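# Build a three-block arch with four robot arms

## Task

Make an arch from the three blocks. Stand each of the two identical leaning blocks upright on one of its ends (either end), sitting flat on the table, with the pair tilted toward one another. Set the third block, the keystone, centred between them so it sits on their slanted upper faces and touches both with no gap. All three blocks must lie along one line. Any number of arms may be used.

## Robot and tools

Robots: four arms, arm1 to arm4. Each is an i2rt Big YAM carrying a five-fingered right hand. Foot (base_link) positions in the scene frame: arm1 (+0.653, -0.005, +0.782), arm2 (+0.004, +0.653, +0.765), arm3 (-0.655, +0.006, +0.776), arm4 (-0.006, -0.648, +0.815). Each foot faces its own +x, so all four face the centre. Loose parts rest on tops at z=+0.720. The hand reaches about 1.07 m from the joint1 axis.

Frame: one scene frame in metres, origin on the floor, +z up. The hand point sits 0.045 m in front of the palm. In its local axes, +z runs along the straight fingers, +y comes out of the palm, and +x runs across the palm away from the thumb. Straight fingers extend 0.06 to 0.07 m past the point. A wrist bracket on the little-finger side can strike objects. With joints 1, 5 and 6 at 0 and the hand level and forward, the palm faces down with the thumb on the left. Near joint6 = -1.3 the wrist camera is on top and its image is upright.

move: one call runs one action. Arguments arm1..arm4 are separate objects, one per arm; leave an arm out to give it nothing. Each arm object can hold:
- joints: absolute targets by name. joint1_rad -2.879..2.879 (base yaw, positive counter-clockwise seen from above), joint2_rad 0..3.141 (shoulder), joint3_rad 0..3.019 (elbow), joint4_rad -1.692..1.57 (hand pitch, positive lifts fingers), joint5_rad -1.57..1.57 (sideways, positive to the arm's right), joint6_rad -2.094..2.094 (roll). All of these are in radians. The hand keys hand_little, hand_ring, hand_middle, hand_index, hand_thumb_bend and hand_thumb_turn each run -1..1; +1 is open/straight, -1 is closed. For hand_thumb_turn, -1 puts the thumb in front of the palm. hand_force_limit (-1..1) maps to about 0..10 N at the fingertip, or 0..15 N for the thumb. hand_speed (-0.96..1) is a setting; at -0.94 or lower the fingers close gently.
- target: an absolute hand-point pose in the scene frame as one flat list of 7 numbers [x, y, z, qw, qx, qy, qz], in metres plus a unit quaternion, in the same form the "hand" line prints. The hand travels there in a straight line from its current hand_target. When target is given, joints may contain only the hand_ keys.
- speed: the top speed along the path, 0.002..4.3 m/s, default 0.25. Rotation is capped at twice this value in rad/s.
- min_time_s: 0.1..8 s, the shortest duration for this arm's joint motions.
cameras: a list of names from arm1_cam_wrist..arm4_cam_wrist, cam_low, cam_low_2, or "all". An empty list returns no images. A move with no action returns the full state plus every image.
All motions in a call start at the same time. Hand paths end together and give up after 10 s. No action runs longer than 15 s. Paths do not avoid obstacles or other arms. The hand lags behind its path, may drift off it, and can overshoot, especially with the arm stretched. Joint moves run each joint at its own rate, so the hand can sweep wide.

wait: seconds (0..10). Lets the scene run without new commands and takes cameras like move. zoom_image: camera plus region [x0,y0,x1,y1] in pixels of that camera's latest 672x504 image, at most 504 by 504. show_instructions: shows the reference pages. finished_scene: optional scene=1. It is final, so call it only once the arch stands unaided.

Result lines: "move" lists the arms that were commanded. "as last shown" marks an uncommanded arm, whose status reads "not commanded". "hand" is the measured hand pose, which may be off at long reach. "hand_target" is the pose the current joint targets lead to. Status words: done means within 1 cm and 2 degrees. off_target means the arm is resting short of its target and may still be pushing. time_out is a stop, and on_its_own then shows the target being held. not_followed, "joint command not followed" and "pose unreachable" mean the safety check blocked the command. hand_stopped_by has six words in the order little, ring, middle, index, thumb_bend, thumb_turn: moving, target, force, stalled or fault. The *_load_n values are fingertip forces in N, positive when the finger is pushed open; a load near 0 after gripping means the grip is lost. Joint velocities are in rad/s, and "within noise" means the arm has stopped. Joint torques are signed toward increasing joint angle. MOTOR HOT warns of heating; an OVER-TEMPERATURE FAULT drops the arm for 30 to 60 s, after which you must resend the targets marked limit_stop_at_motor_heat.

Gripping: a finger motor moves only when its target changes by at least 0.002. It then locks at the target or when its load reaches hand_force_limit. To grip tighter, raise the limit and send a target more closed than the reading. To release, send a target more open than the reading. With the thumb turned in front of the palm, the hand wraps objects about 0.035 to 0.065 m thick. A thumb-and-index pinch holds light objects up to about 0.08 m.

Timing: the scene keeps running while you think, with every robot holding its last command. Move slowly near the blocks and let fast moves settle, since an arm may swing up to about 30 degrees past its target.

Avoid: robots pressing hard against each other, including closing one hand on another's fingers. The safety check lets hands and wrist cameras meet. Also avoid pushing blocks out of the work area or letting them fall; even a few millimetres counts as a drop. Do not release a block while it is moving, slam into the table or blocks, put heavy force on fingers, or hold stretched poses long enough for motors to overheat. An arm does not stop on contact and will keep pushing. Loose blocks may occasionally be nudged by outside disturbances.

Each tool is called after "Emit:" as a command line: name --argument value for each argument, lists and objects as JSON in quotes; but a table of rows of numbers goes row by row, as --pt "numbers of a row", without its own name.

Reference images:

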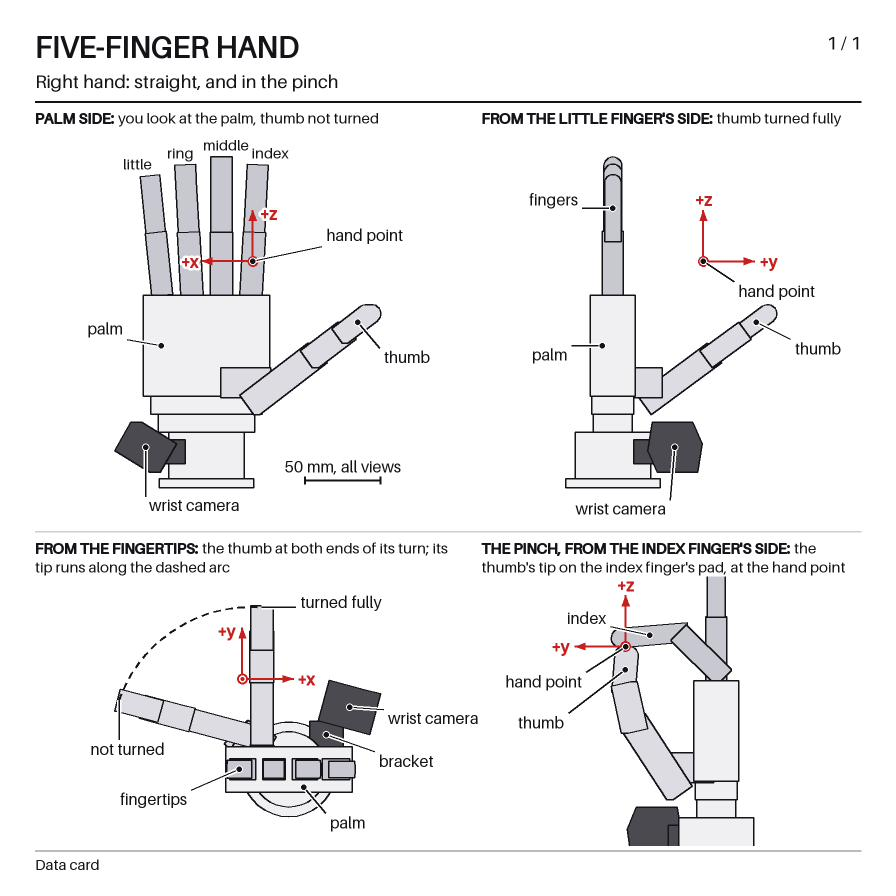

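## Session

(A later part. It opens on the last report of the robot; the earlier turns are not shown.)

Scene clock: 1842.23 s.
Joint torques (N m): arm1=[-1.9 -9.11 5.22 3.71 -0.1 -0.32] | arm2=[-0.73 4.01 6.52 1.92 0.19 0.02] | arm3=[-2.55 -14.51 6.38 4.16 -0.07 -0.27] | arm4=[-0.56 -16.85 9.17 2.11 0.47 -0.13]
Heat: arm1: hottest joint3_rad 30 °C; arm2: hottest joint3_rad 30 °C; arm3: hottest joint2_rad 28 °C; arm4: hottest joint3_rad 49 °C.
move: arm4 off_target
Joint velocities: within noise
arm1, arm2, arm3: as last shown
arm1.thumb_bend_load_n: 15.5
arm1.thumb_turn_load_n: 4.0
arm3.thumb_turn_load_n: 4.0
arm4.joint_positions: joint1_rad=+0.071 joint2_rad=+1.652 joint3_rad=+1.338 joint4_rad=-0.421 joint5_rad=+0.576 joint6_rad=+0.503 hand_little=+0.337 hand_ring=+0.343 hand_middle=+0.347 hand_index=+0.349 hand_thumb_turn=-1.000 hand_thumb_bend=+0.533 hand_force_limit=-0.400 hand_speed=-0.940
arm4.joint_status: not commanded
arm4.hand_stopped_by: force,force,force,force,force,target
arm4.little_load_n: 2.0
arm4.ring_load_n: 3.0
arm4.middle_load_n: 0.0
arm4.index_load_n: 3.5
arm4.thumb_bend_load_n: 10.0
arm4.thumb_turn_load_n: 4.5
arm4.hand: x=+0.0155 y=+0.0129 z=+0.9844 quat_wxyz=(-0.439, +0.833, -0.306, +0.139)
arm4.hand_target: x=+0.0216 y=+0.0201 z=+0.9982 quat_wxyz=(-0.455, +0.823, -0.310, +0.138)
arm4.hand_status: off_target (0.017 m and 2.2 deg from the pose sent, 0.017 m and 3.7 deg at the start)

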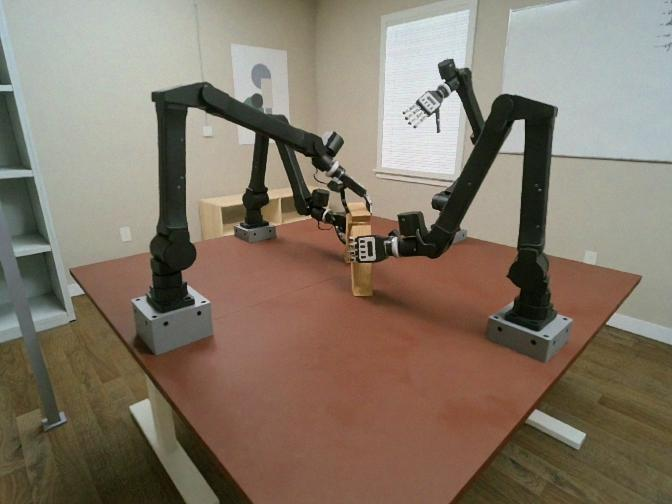

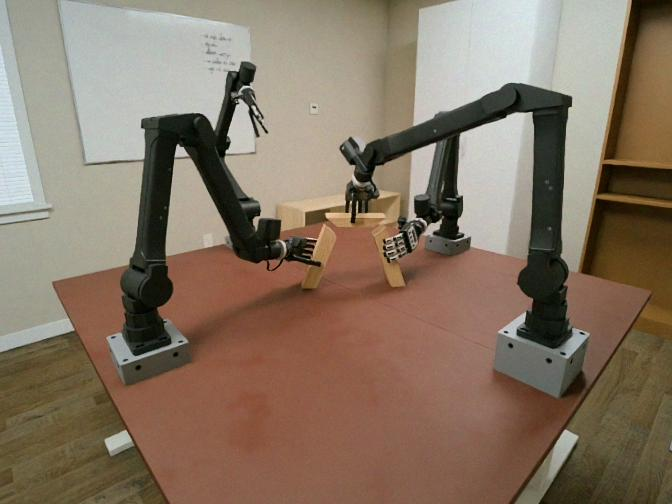

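Emit:
move --arm4 '{"target": [0.0208, 0.0195, 0.978, -0.4554, 0.8233, -0.3096, 0.1379], "speed": 0.04}' --cameras '["cam_low", "cam_low_2"]'

Emit:
zoom_image --camera "cam_low_2" --region '[310, 200, 360, 237]'

Emit:
zoom_image --camera "cam_low_2" --region '[350, 200, 400, 237]'

Emit:
zoom_image --camera "cam_low" --region '[335, 195, 385, 232]'

Scene clock: 1857.07 s.
Joint torques (N m): arm1=[-1.96 -9.29 5.14 3.7 -0.1 -0.31] | arm2=[-0.73 4.07 6.45 1.89 0.18 0.02] | arm3=[-2.43 -14.92 6.71 4.22 -0.13 -0.24] | arm4=[-0.32 -17.38 9.13 2.14 0.48 -0.12]
Heat: arm1: hottest joint3_rad 30 °C; arm2: hottest joint3_rad 30 °C; arm3: hottest joint2_rad 28 °C; arm4: hottest joint3_rad 49 °C.
move: arm4 off_target
Joint velocities: within noise
arm1, arm2, arm3: as last shown
arm1.thumb_bend_load_n: 16.0
arm1.thumb_turn_load_n: 3.5
arm2.thumb_turn_load_n: 0.5
arm3.little_load_n: 1.0
arm3.middle_load_n: 0.5
arm3.index_load_n: 3.5
arm3.thumb_turn_load_n: 3.5
arm4.joint_positions: joint1_rad=+0.071 joint2_rad=+1.671 joint3_rad=+1.299 joint4_rad=-0.370 joint5_rad=+0.577 joint6_rad=+0.503 hand_little=+0.337 hand_ring=+0.343 hand_middle=+0.347 hand_index=+0.349 hand_thumb_turn=-1.000 hand_thumb_bend=+0.533 hand_force_limit=-0.400 hand_speed=-0.940
arm4.joint_status: not commanded
arm4.hand_stopped_by: force,force,force,force,force,target
arm4.little_load_n: 2.5
arm4.ring_load_n: 2.5
arm4.middle_load_n: 0.0
arm4.index_load_n: 3.5
arm4.thumb_bend_load_n: 10.0
arm4.thumb_turn_load_n: 4.5
arm4.hand: x=+0.0155 y=+0.0109 z=+0.9606 quat_wxyz=(-0.437, +0.834, -0.306, +0.140)
arm4.hand_target: x=+0.0208 y=+0.0190 z=+0.9781 quat_wxyz=(-0.455, +0.823, -0.310, +0.138)
arm4.hand_status: off_target (0.020 m and 2.5 deg from the pose sent, 0.011 m and 2.2 deg at the start)

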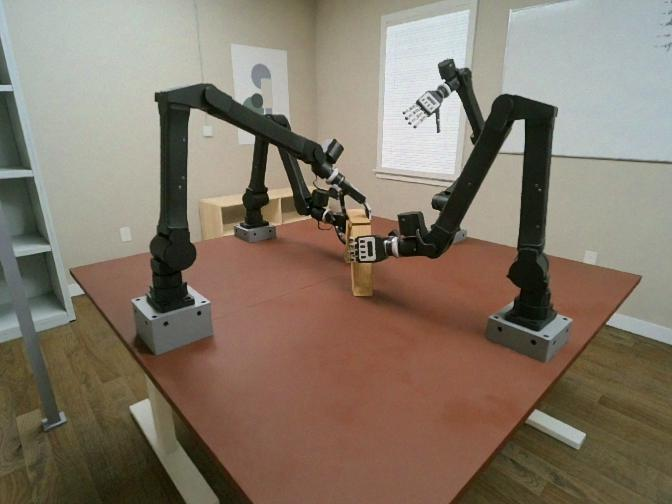

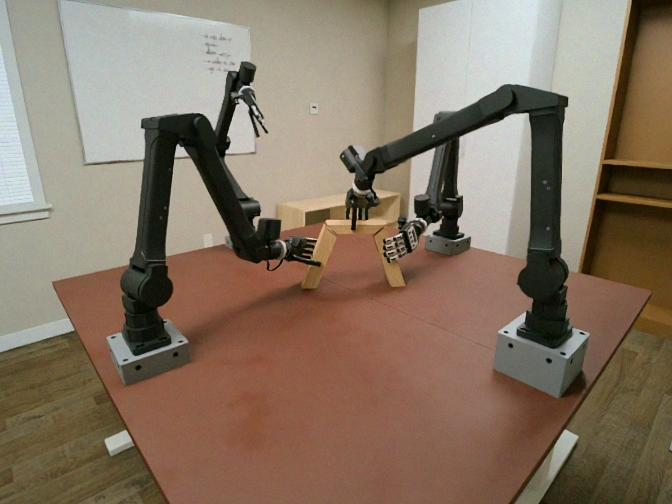

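Scaled by 10.080 from the camera's image (finer frame: 960x720).

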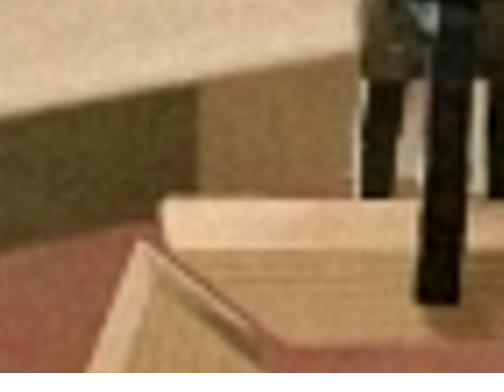

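Scaled by 10.080 from the camera's image (finer frame: 960x720).

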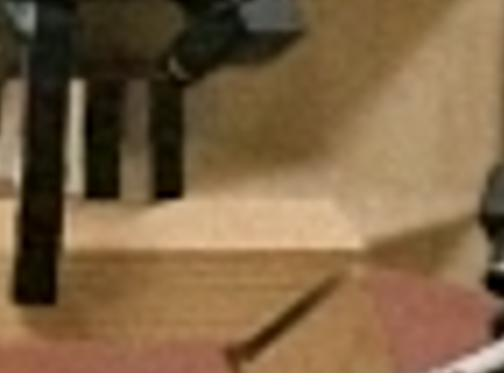

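Scaled by 10.080 from the camera's image (finer frame: 960x720).

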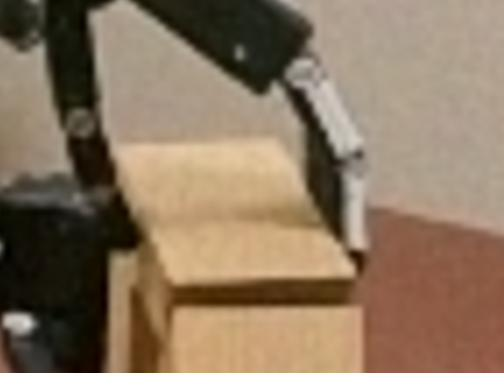

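Emit:
zoom_image --camera "cam_low_2" --region '[318, 215, 346, 241]'

Emit:
zoom_image --camera "cam_low_2" --region '[364, 215, 392, 241]'

Emit:
zoom_image --camera "cam_low" --region '[340, 205, 380, 235]'

Scaled by 18.000 from the camera's image (finer frame: 960x720).

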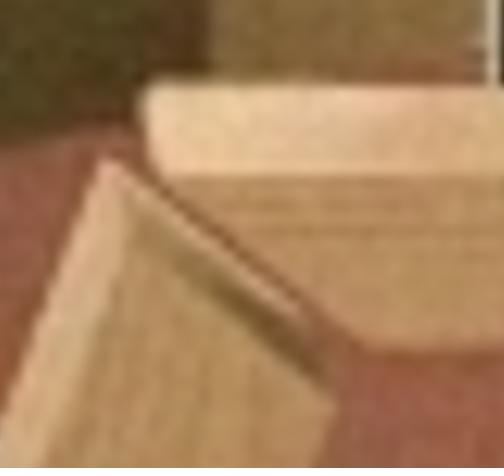

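Scaled by 18.000 from the camera's image (finer frame: 960x720).

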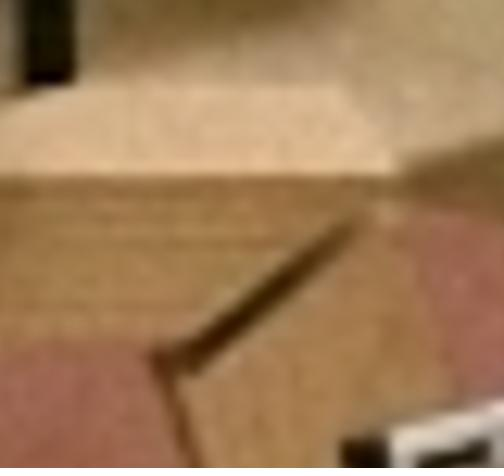

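Scaled by 12.600 from the camera's image (finer frame: 960x720).

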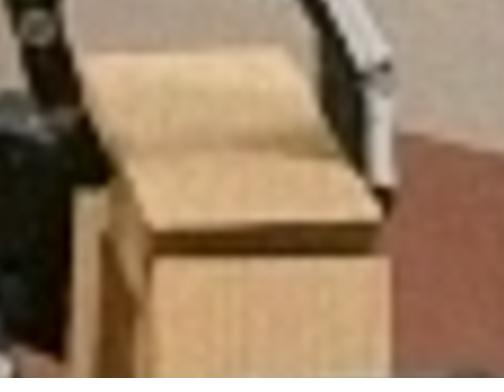

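Emit:
move --arm4 '{"target": [0.0192, 0.0225, 0.9725, -0.4467, 0.8279, -0.3116, 0.1348], "speed": 0.03}' --cameras '["cam_low", "cam_low_2"]'

Emit:
zoom_image --camera "cam_low_2" --region '[318, 215, 346, 241]'

Emit:
zoom_image --camera "cam_low_2" --region '[364, 215, 392, 241]'

Emit:
zoom_image --camera "cam_low" --region '[340, 205, 380, 235]'

Scene clock: 1876.90 s.
Joint torques (N m): arm1=[-2.02 -9.23 5.09 3.71 -0.07 -0.35] | arm2=[-0.73 4.01 6.45 1.91 0.18 0.03] | arm3=[-2.67 -14.45 6.37 4.05 -0.15 -0.26] | arm4=[-0.5 -17.32 10.4 1.37 0.23 0]
Heat: arm1: hottest joint3_rad 30 °C; arm2: hottest joint3_rad 30 °C; arm3: hottest joint2_rad 28 °C; arm4: hottest joint3_rad 48 °C.
move: arm4 off_target
Joint velocities: within noise
arm1: as last shown
arm1.ring_load_n: 3.5
arm1.index_load_n: 2.5
arm1.thumb_turn_load_n: 4.0
arm2.joint_positions: joint1_rad=-0.035 joint2_rad=+0.598 joint3_rad=+1.402 joint4_rad=-1.432 joint5_rad=+0.144 joint6_rad=-0.899 hand_little=+1.000 hand_ring=+1.000 hand_middle=+1.000 hand_index=+1.000 hand_thumb_turn=+1.000 hand_thumb_bend=+1.000 hand_force_limit=+0.000 hand_speed=-0.800
arm2.joint_status: not commanded
arm2.hand_stopped_by: target,target,target,target,target,target
arm2.little_load_n: 0.0
arm2.ring_load_n: 0.0
arm2.middle_load_n: 0.0
arm2.index_load_n: 0.0
arm2.thumb_bend_load_n: 0.0
arm2.thumb_turn_load_n: 0.0
arm2.hand: x=-0.0600 y=+0.4722 z=+1.2376 quat_wxyz=(+0.270, +0.333, -0.823, +0.374)
arm2.hand_target: x=-0.0599 y=+0.4721 z=+1.2467 quat_wxyz=(+0.274, +0.330, -0.818, +0.383)
arm2.hand_status: not commanded
arm3.joint_positions: joint1_rad=+0.224 joint2_rad=+1.818 joint3_rad=+0.673 joint4_rad=+0.932 joint5_rad=-0.111 joint6_rad=-1.292 hand_little=+0.331 hand_ring=+0.337 hand_middle=+0.343 hand_index=+0.349 hand_thumb_turn=-1.000 hand_thumb_bend=+0.552 hand_force_limit=-0.350 hand_speed=-0.940
arm3.joint_status: not commanded
arm3.hand_stopped_by: force,force,force,force,force,target
arm3.little_load_n: 0.5
arm3.ring_load_n: 2.0
arm3.middle_load_n: 0.5
arm3.index_load_n: 4.0
arm3.thumb_bend_load_n: 14.5
arm3.thumb_turn_load_n: 4.0
arm3.hand: x=-0.0651 y=+0.0834 z=+0.8079 quat_wxyz=(-0.185, +0.777, -0.005, +0.602)
arm3.hand_target: x=-0.0539 y=+0.0759 z=+0.8335 quat_wxyz=(-0.181, +0.754, +0.000, +0.632)
arm3.hand_status: not commanded
arm4.joint_positions: joint1_rad=+0.071 joint2_rad=+1.687 joint3_rad=+1.299 joint4_rad=-0.370 joint5_rad=+0.573 joint6_rad=+0.503 hand_little=+0.337 hand_ring=+0.343 hand_middle=+0.347 hand_index=+0.349 hand_thumb_turn=-1.000 hand_thumb_bend=+0.533 hand_force_limit=-0.400 hand_speed=-0.940
arm4.joint_status: not commanded
arm4.hand_stopped_by: force,force,force,force,force,target
arm4.little_load_n: 2.0
arm4.ring_load_n: 2.5
arm4.middle_load_n: 0.5
arm4.index_load_n: 3.5
arm4.thumb_bend_load_n: 10.0
arm4.thumb_turn_load_n: 4.0
arm4.hand: x=+0.0147 y=+0.0111 z=+0.9506 quat_wxyz=(-0.430, +0.838, -0.304, +0.141)
arm4.hand_target: x=+0.0192 y=+0.0218 z=+0.9725 quat_wxyz=(-0.447, +0.828, -0.312, +0.135)
arm4.hand_status: off_target (0.025 m and 2.5 deg from the pose sent, 0.017 m and 1.6 deg at the start)

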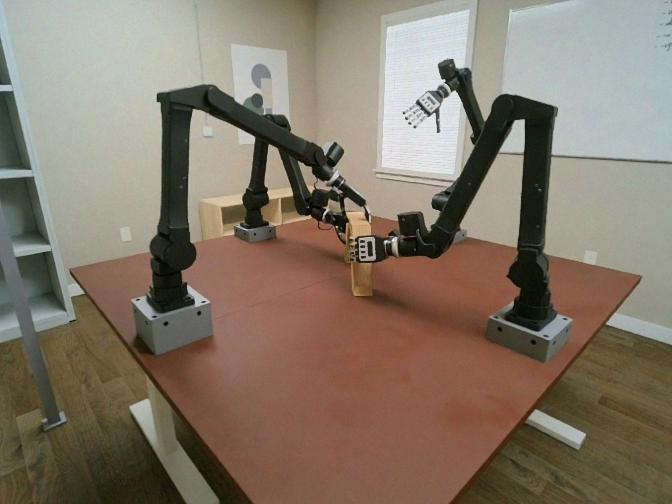

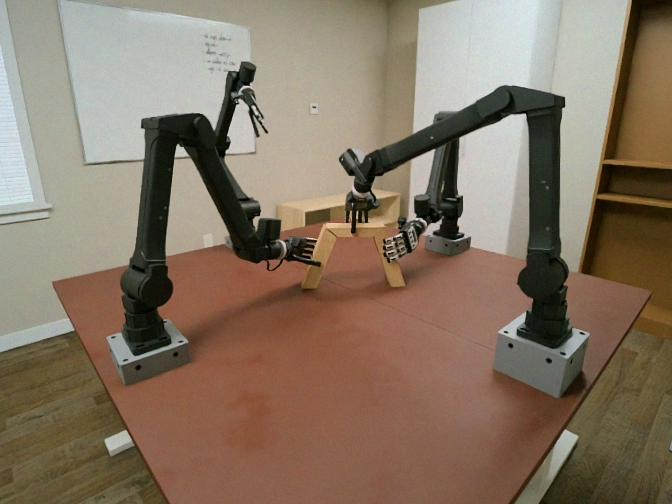

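Scaled by 18.000 from the camera's image (finer frame: 960x720).

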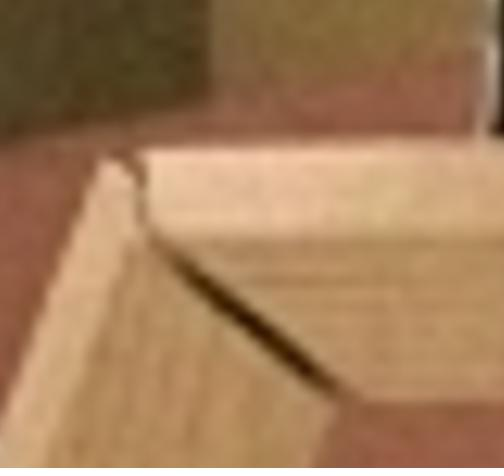

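Scaled by 18.000 from the camera's image (finer frame: 960x720).

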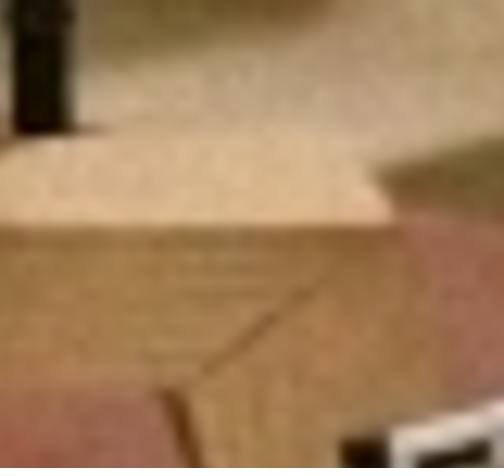

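Scaled by 12.600 from the camera's image (finer frame: 960x720).

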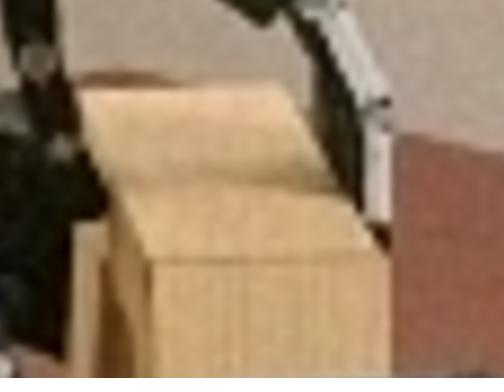

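Emit:
move --arm4 '{"joints": {"joint1_rad": 0.092}, "min_time_s": 1.5}'

Scene clock: 1894.57 s.
Joint torques (N m): arm1=[-1.67 -9.41 4.94 3.62 -0.06 -0.38] | arm2=[-0.79 4.13 6.48 1.92 0.18 0.02] | arm3=[-2.37 -14.86 6.24 4.11 -0.15 -0.29] | arm4=[1.67 -17.55 10.32 1.36 0.23 0.01]
Heat: arm1: hottest joint3_rad 29 °C; arm2: hottest joint3_rad 30 °C; arm3: hottest joint2_rad 28 °C; arm4: hottest joint3_rad 47 °C.
move: arm4 done
Joint velocities: within noise
arm1.joint_positions: joint1_rad=+0.243 joint2_rad=+1.641 joint3_rad=+0.450 joint4_rad=+0.992 joint5_rad=-0.051 joint6_rad=-1.344 hand_little=+0.296 hand_ring=+0.292 hand_middle=+0.314 hand_index=+0.336 hand_thumb_turn=-1.000 hand_thumb_bend=+0.501 hand_force_limit=-0.350 hand_speed=-0.940
arm1.joint_status: not commanded
arm1.hand_stopped_by: force,force,force,force,force,target
arm1.little_load_n: 0.5
arm1.ring_load_n: 4.0
arm1.middle_load_n: 3.0
arm1.index_load_n: 3.0
arm1.thumb_bend_load_n: 15.5
arm1.thumb_turn_load_n: 3.5
arm1.hand: x=+0.1414 y=-0.0770 z=+0.8344 quat_wxyz=(-0.613, -0.014, +0.773, -0.160)
arm1.hand_target: x=+0.1343 y=-0.0724 z=+0.8490 quat_wxyz=(-0.633, -0.021, +0.759, -0.153)
arm1.hand_status: not commanded
arm2, arm3: as last shown
arm3.little_load_n: 1.0
arm3.middle_load_n: 1.0
arm3.thumb_turn_load_n: 3.5
arm4.joint_positions: joint1_rad=+0.075 joint2_rad=+1.687 joint3_rad=+1.299 joint4_rad=-0.370 joint5_rad=+0.573 joint6_rad=+0.503 hand_little=+0.337 hand_ring=+0.343 hand_middle=+0.347 hand_index=+0.349 hand_thumb_turn=-1.000 hand_thumb_bend=+0.533 hand_force_limit=-0.400 hand_speed=-0.940
arm4.joint_status: all done
arm4.hand_stopped_by: force,force,force,force,force,target
arm4.little_load_n: 2.0
arm4.ring_load_n: 3.0
arm4.middle_load_n: 0.5
arm4.index_load_n: 4.0
arm4.thumb_bend_load_n: 9.5
arm4.thumb_turn_load_n: 4.0
arm4.hand: x=+0.0124 y=+0.0112 z=+0.9506 quat_wxyz=(-0.430, +0.839, -0.302, +0.140)
arm4.hand_target: x=+0.0003 y=+0.0222 z=+0.9727 quat_wxyz=(-0.449, +0.832, -0.300, +0.128)
arm4.hand_status: not commanded
pictures: none

Emit:
move --arm4 '{"target": [0.0003, 0.0240, 0.9705, -0.449, 0.832, -0.300, 0.128], "speed": 0.03}' --cameras '["cam_low", "cam_low_2"]'

Emit:
zoom_image --camera "cam_low_2" --region '[318, 215, 346, 241]'

Emit:
zoom_image --camera "cam_low_2" --region '[364, 215, 392, 241]'

Emit:
zoom_image --camera "cam_low" --region '[340, 205, 380, 235]'

Scene clock: 1905.27 s.
Joint torques (N m): arm1=[-0.79 -8.76 5.31 3.64 -0.02 -0.37] | arm2=[-0.56 3.96 6.48 1.91 0.18 0.02] | arm3=[-2.2 -14.45 6.48 4.14 -0.06 -0.18] | arm4=[1.73 -17.14 10.19 1.55 0.22 0.01]
Heat: arm1: hottest joint3_rad 29 °C; arm2: hottest joint3_rad 30 °C; arm3: hottest joint2_rad 28 °C; arm4: hottest joint3_rad 47 °C.
move: arm4 off_target
Joint velocities: within noise
arm1, arm2, arm3: as last shown
arm1.ring_load_n: 3.5
arm3.thumb_turn_load_n: 4.0
arm4.joint_positions: joint1_rad=+0.075 joint2_rad=+1.687 joint3_rad=+1.299 joint4_rad=-0.370 joint5_rad=+0.572 joint6_rad=+0.503 hand_little=+0.337 hand_ring=+0.343 hand_middle=+0.347 hand_index=+0.349 hand_thumb_turn=-1.000 hand_thumb_bend=+0.533 hand_force_limit=-0.400 hand_speed=-0.940
arm4.joint_status: not commanded
arm4.hand_stopped_by: force,force,force,force,force,target
arm4.little_load_n: 2.0
arm4.ring_load_n: 2.5
arm4.middle_load_n: 0.5
arm4.index_load_n: 3.5
arm4.thumb_bend_load_n: 10.0
arm4.thumb_turn_load_n: 4.0
arm4.hand: x=+0.0123 y=+0.0112 z=+0.9503 quat_wxyz=(-0.430, +0.839, -0.302, +0.140)
arm4.hand_target: x=+0.0003 y=+0.0231 z=+0.9706 quat_wxyz=(-0.449, +0.832, -0.300, +0.128)
arm4.hand_status: off_target (0.027 m and 2.7 deg from the pose sent, 0.026 m and 2.7 deg at the start)

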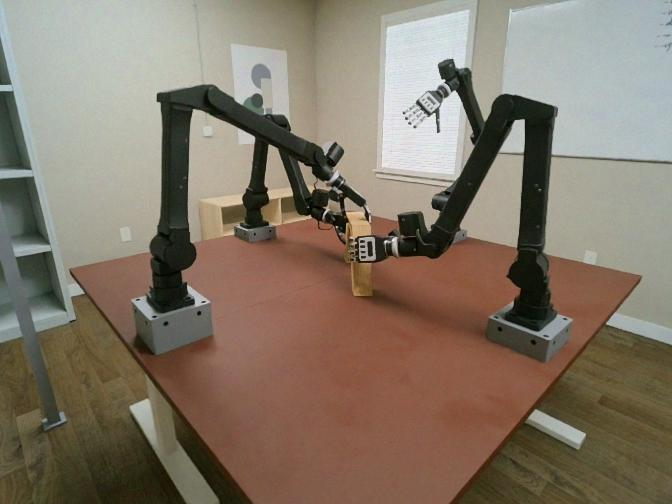

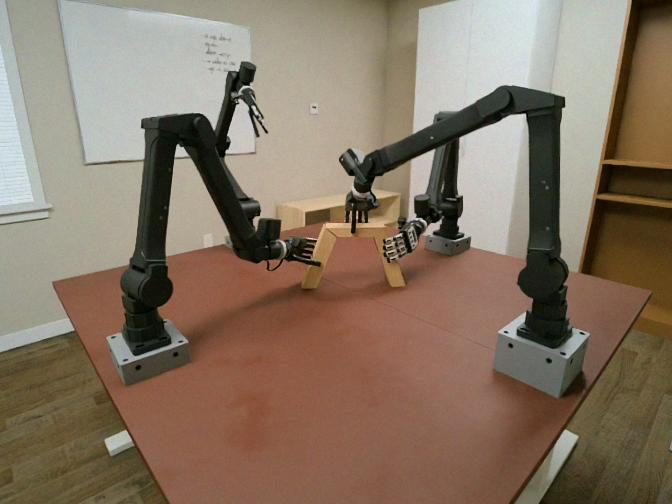

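Scaled by 18.000 from the camera's image (finer frame: 960x720).

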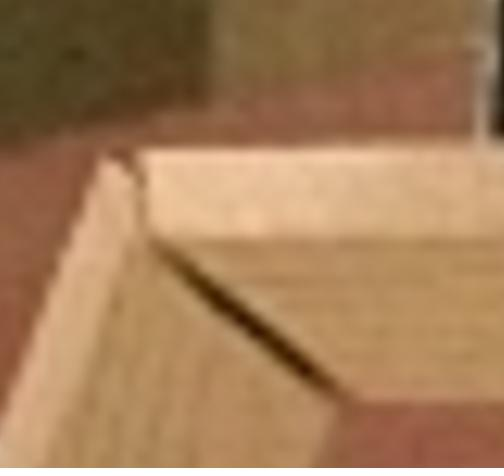

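Scaled by 18.000 from the camera's image (finer frame: 960x720).

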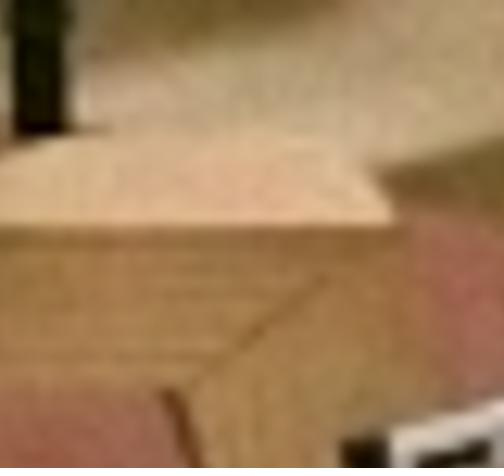

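Scaled by 12.600 from the camera's image (finer frame: 960x720).

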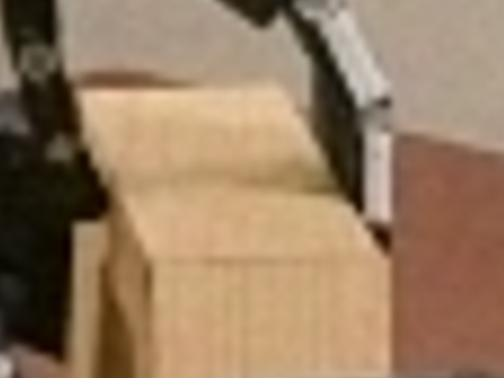

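Emit:
move --arm4 '{"target": [0.0003, 0.0245, 0.9625, -0.449, 0.832, -0.300, 0.128], "speed": 0.03}' --cameras '["cam_low", "cam_low_2"]'

Emit:
zoom_image --camera "cam_low_2" --region '[318, 215, 346, 241]'

Emit:
zoom_image --camera "cam_low_2" --region '[364, 215, 392, 241]'

Emit:
zoom_image --camera "cam_low" --region '[340, 205, 380, 235]'

Scene clock: 1920.93 s.
Joint torques (N m): arm1=[-1.79 -8.88 5.07 3.51 -0.03 -0.37] | arm2=[-0.79 4.13 6.49 1.91 0.18 0.03] | arm3=[-2.32 -14.27 6.49 4.11 -0.15 -0.2] | arm4=[1.38 -16.97 9.42 2.04 0.23 -0.01]
Heat: arm1: hottest joint3_rad 29 °C; arm2: hottest joint3_rad 30 °C; arm3: hottest joint2_rad 28 °C; arm4: hottest joint3_rad 47 °C.
move: arm4 off_target
Joint velocities: within noise
arm1, arm2, arm3: as last shown
arm1.joint_positions: joint1_rad=+0.243 joint2_rad=+1.641 joint3_rad=+0.450 joint4_rad=+0.992 joint5_rad=-0.052 joint6_rad=-1.344 hand_little=+0.296 hand_ring=+0.292 hand_middle=+0.314 hand_index=+0.336 hand_thumb_turn=-1.000 hand_thumb_bend=+0.501 hand_force_limit=-0.350 hand_speed=-0.940
arm1.ring_load_n: 4.0
arm1.hand: x=+0.1414 y=-0.0771 z=+0.8344 quat_wxyz=(-0.613, -0.015, +0.773, -0.160)
arm2.little_load_n: -0.5
arm3.little_load_n: 0.5
arm3.middle_load_n: 0.5
arm4.joint_positions: joint1_rad=+0.076 joint2_rad=+1.693 joint3_rad=+1.299 joint4_rad=-0.365 joint5_rad=+0.572 joint6_rad=+0.503 hand_little=+0.337 hand_ring=+0.343 hand_middle=+0.347 hand_index=+0.349 hand_thumb_turn=-1.000 hand_thumb_bend=+0.533 hand_force_limit=-0.400 hand_speed=-0.940
arm4.joint_status: not commanded
arm4.hand_stopped_by: force,force,force,force,force,target
arm4.little_load_n: 2.0
arm4.ring_load_n: 2.5
arm4.middle_load_n: 0.5
arm4.index_load_n: 4.0
arm4.thumb_bend_load_n: 9.5
arm4.thumb_turn_load_n: 4.5
arm4.hand: x=+0.0111 y=+0.0124 z=+0.9476 quat_wxyz=(-0.430, +0.839, -0.301, +0.140)
arm4.hand_target: x=+0.0003 y=+0.0238 z=+0.9626 quat_wxyz=(-0.449, +0.832, -0.300, +0.128)
arm4.hand_status: off_target (0.022 m and 2.7 deg from the pose sent, 0.022 m and 2.7 deg at the start)

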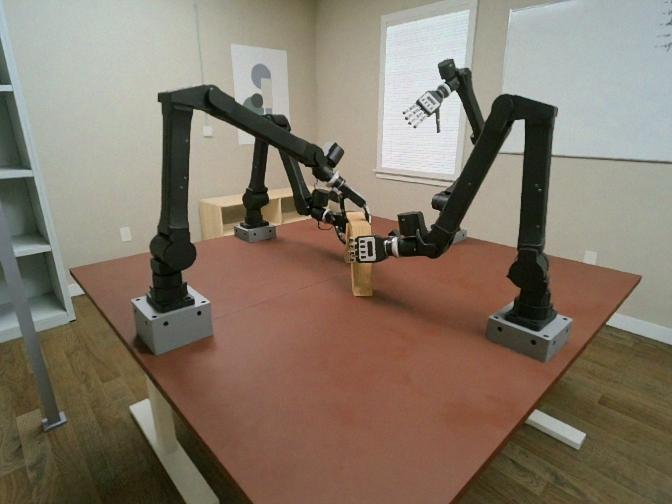

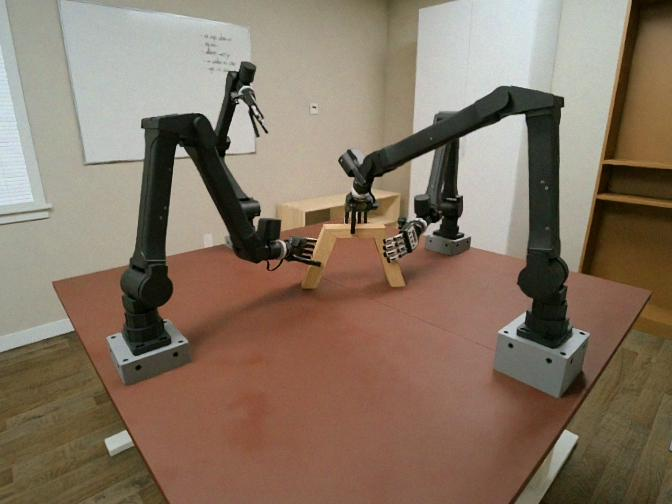

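Scaled by 18.000 from the camera's image (finer frame: 960x720).

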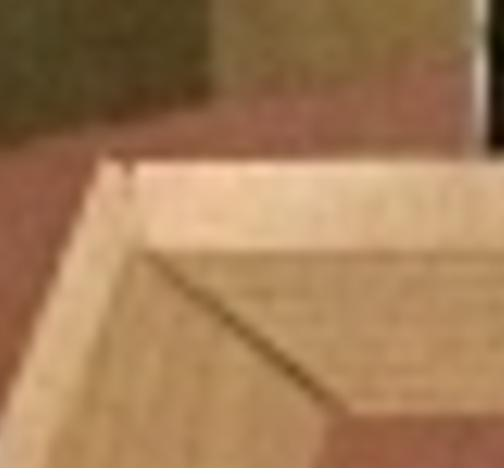

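Scaled by 18.000 from the camera's image (finer frame: 960x720).

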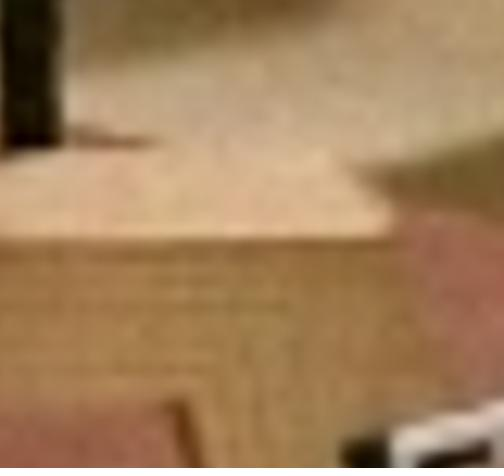

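Scaled by 12.600 from the camera's image (finer frame: 960x720).

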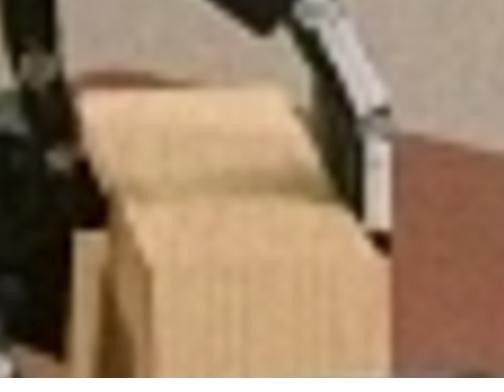

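Emit:
zoom_image --camera "cam_low_2" --region '[385, 275, 412, 295]'

Emit:
zoom_image --camera "cam_low_2" --region '[296, 276, 323, 296]'

Emit:
zoom_image --camera "cam_low" --region '[335, 250, 391, 301]'

Scaled by 18.667 from the camera's image (finer frame: 960x720).

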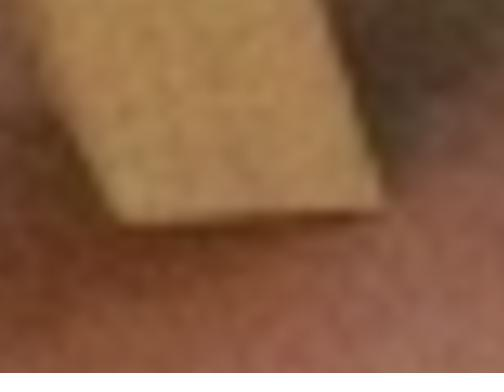

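Scaled by 18.667 from the camera's image (finer frame: 960x720).

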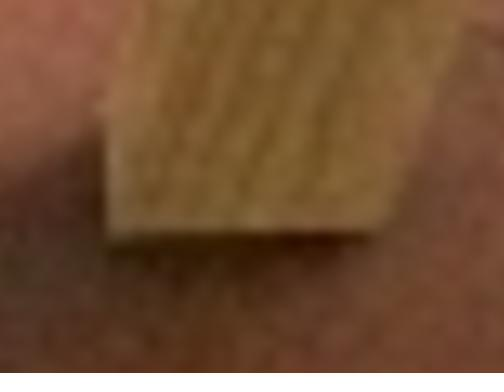

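Scaled by 9.000 from the camera's image (finer frame: 960x720).

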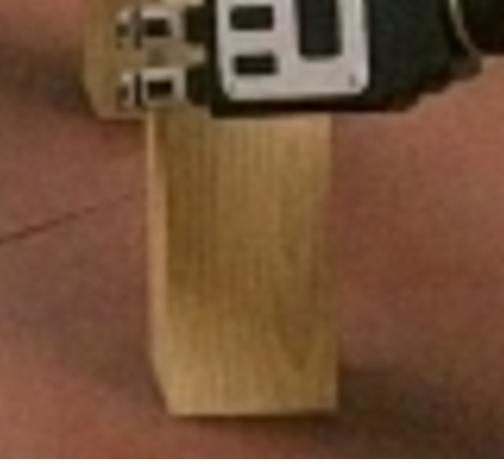

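Emit:
move --arm1 '{"joints": {"hand_little": 0.36, "hand_ring": 0.36, "hand_middle": 0.38, "hand_index": 0.4, "hand_thumb_bend": 0.53}}' --cameras '["cam_low", "cam_low_2", "arm1_cam_wrist"]'

Emit:
zoom_image --camera "cam_low_2" --region '[364, 215, 392, 241]'

Emit:
zoom_image --camera "cam_low_2" --region '[385, 275, 412, 295]'

Emit:
zoom_image --camera "cam_low" --region '[330, 200, 430, 300]'

Scene clock: 1951.93 s.
Joint torques (N m): arm1=[-1.73 -8.64 5.16 3.49 -0.05 -0.29] | arm2=[-0.67 4.25 6.5 1.91 0.18 0.03] | arm3=[-2.84 -14.33 6.65 4.22 -0.08 -0.2] | arm4=[1.49 -16.97 9.46 2.13 0.24 0.01]
Heat: arm1: hottest joint3_rad 29 °C; arm2: hottest joint3_rad 30 °C; arm3: hottest joint2_rad 28 °C; arm4: hottest joint3_rad 46 °C.
move: arm1 done
Joint velocities: within noise
arm1.joint_positions: joint1_rad=+0.242 joint2_rad=+1.641 joint3_rad=+0.448 joint4_rad=+0.993 joint5_rad=-0.052 joint6_rad=-1.346 hand_little=+0.360 hand_ring=+0.360 hand_middle=+0.380 hand_index=+0.400 hand_thumb_turn=-1.000 hand_thumb_bend=+0.531 hand_force_limit=-0.350 hand_speed=-0.940
arm1.joint_status: all done
arm1.hand_stopped_by: target,target,target,target,force,target
arm1.little_load_n: 0.0
arm1.ring_load_n: 0.5
arm1.middle_load_n: 0.0
arm1.index_load_n: 1.0
arm1.thumb_bend_load_n: 5.0
arm1.thumb_turn_load_n: 2.5
arm1.hand: x=+0.1421 y=-0.0765 z=+0.8340 quat_wxyz=(-0.613, -0.015, +0.774, -0.159)
arm1.hand_target: x=+0.1342 y=-0.0723 z=+0.8491 quat_wxyz=(-0.633, -0.021, +0.759, -0.153)
arm1.hand_status: not commanded
arm2, arm3, arm4: as last shown
arm2.little_load_n: 0.0
arm2.ring_load_n: -0.5
arm3.middle_load_n: 1.0
arm4.joint_positions: joint1_rad=+0.077 joint2_rad=+1.694 joint3_rad=+1.299 joint4_rad=-0.365 joint5_rad=+0.572 joint6_rad=+0.503 hand_little=+0.337 hand_ring=+0.343 hand_middle=+0.347 hand_index=+0.349 hand_thumb_turn=-1.000 hand_thumb_bend=+0.533 hand_force_limit=-0.400 hand_speed=-0.940
arm4.middle_load_n: 0.0
arm4.thumb_bend_load_n: 10.0
arm4.thumb_turn_load_n: 4.0
arm4.hand: x=+0.0108 y=+0.0124 z=+0.9469 quat_wxyz=(-0.430, +0.840, -0.301, +0.140)
arm4.hand_target: x=+0.0002 y=+0.0237 z=+0.9627 quat_wxyz=(-0.449, +0.832, -0.300, +0.128)
pictures: arm1_cam_wrist, cam_low, cam_low_2

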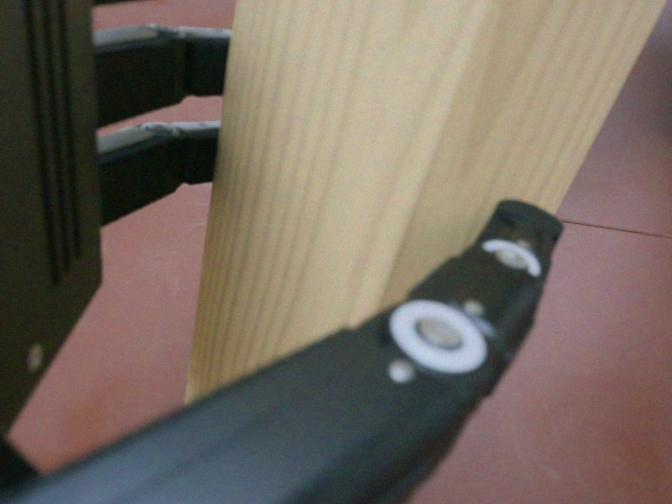

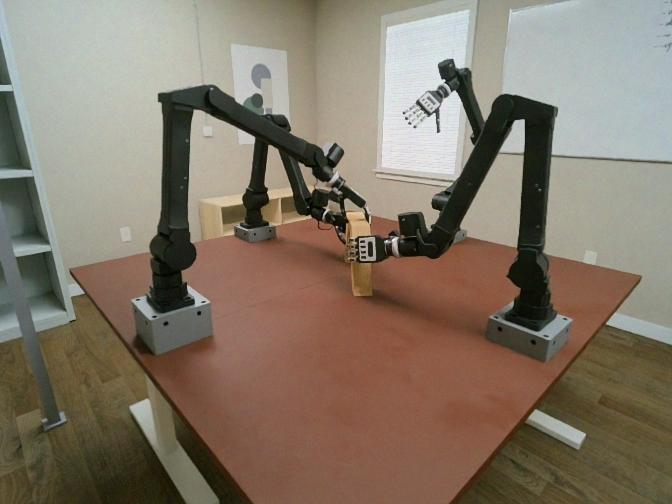

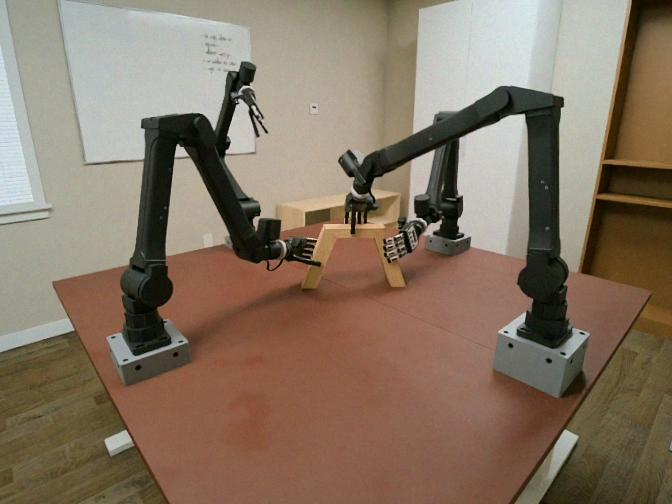

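Scaled by 18.000 from the camera's image (finer frame: 960x720).

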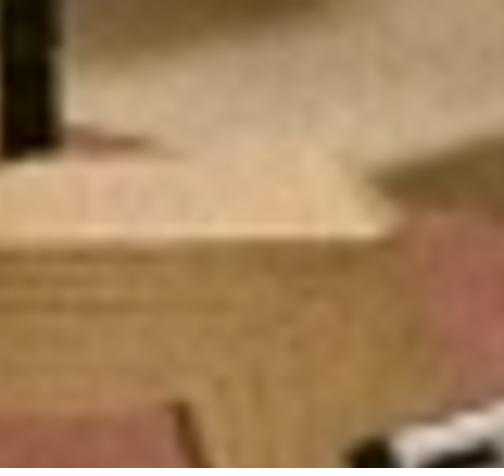

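Scaled by 18.667 from the camera's image (finer frame: 960x720).

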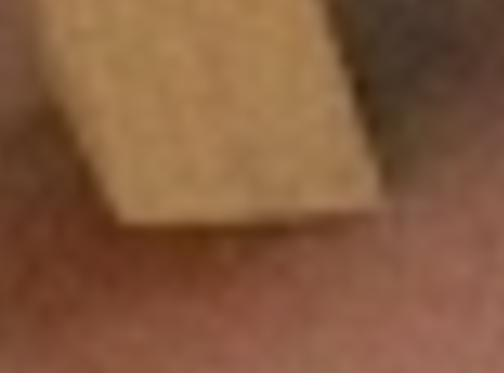

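Scaled by 5.040 from the camera's image (finer frame: 960x720).

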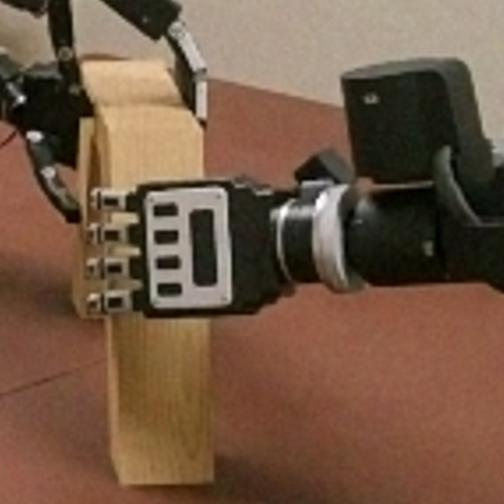

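Emit:
move --arm1 '{"joints": {"hand_little": 0.6, "hand_ring": 0.6, "hand_middle": 0.6, "hand_index": 0.6, "hand_thumb_bend": 0.62}}' --cameras '["cam_low", "cam_low_2", "arm1_cam_wrist"]'

Emit:
zoom_image --camera "cam_low_2" --region '[300, 200, 420, 300]'

Emit:
zoom_image --camera "cam_low" --region '[330, 200, 430, 300]'

Scene clock: 1962.47 s.
Joint torques (N m): arm1=[-1.44 -8.88 5.23 2.96 -0.03 -0.17] | arm2=[-0.97 4.07 6.49 1.95 0.18 0.03] | arm3=[-2.08 -14.97 6.43 3.99 -0.05 -0.23] | arm4=[1.44 -17.08 9.42 2.09 0.26 0]
Heat: arm1: hottest joint3_rad 29 °C; arm2: hottest joint3_rad 30 °C; arm3: hottest joint2_rad 28 °C; arm4: hottest joint3_rad 46 °C.
move: arm1 done
Joint velocities: within noise
arm1.joint_positions: joint1_rad=+0.241 joint2_rad=+1.641 joint3_rad=+0.448 joint4_rad=+1.012 joint5_rad=-0.052 joint6_rad=-1.359 hand_little=+0.600 hand_ring=+0.600 hand_middle=+0.600 hand_index=+0.600 hand_thumb_turn=-1.000 hand_thumb_bend=+0.620 hand_force_limit=-0.350 hand_speed=-0.940
arm1.joint_status: all done
arm1.hand_stopped_by: target,target,target,target,target,target
arm1.little_load_n: 0.0
arm1.ring_load_n: 0.0
arm1.middle_load_n: 0.0
arm1.index_load_n: 0.0
arm1.thumb_bend_load_n: 0.0
arm1.thumb_turn_load_n: 0.0
arm1.hand: x=+0.1400 y=-0.0758 z=+0.8394 quat_wxyz=(-0.621, -0.020, +0.768, -0.156)
arm1.hand_target: x=+0.1341 y=-0.0723 z=+0.8492 quat_wxyz=(-0.633, -0.021, +0.759, -0.153)
arm1.hand_status: not commanded
arm2, arm3, arm4: as last shown
arm2.ring_load_n: 0.0
arm3.little_load_n: 1.0
arm3.thumb_bend_load_n: 14.0
arm4.little_load_n: 2.5
arm4.middle_load_n: 0.5
arm4.index_load_n: 3.5
arm4.hand: x=+0.0105 y=+0.0125 z=+0.9469 quat_wxyz=(-0.430, +0.840, -0.301, +0.140)
arm4.hand_target: x=+0.0003 y=+0.0237 z=+0.9627 quat_wxyz=(-0.449, +0.832, -0.300, +0.128)
pictures: arm1_cam_wrist, cam_low, cam_low_2

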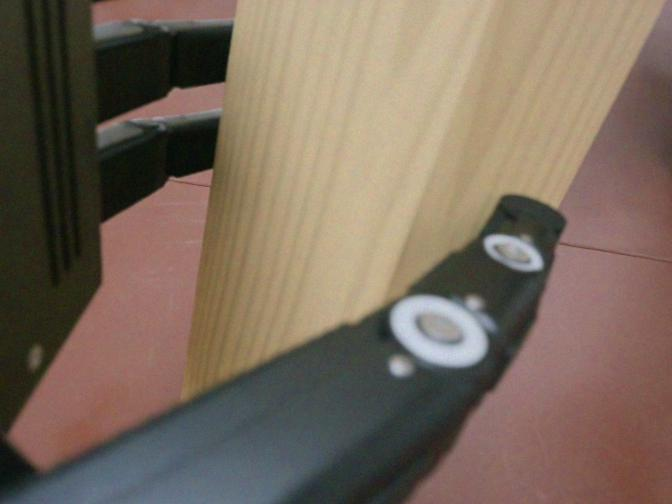

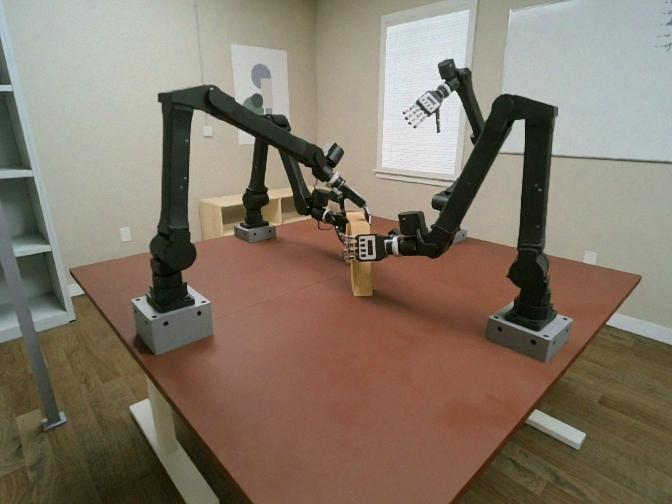

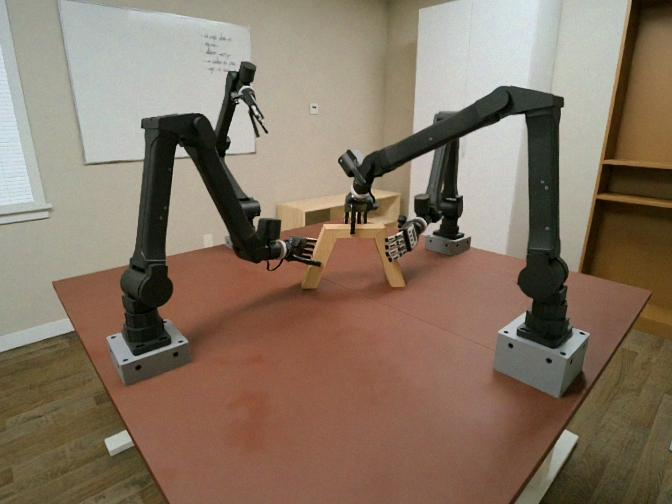

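Scaled by 4.200 from the camera's image (finer frame: 960x720).

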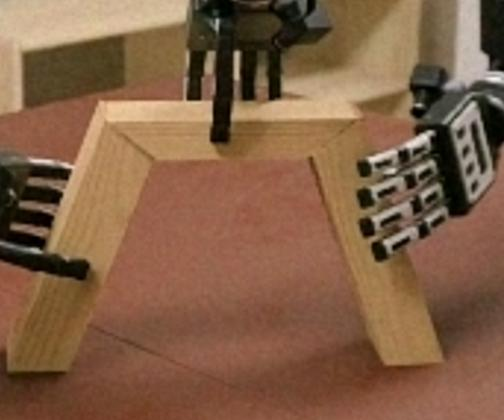

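Scaled by 5.040 from the camera's image (finer frame: 960x720).

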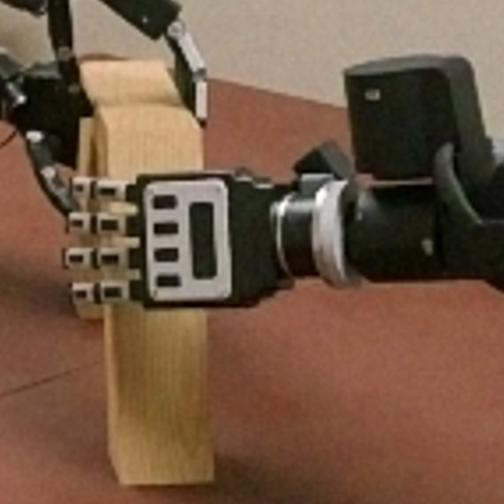

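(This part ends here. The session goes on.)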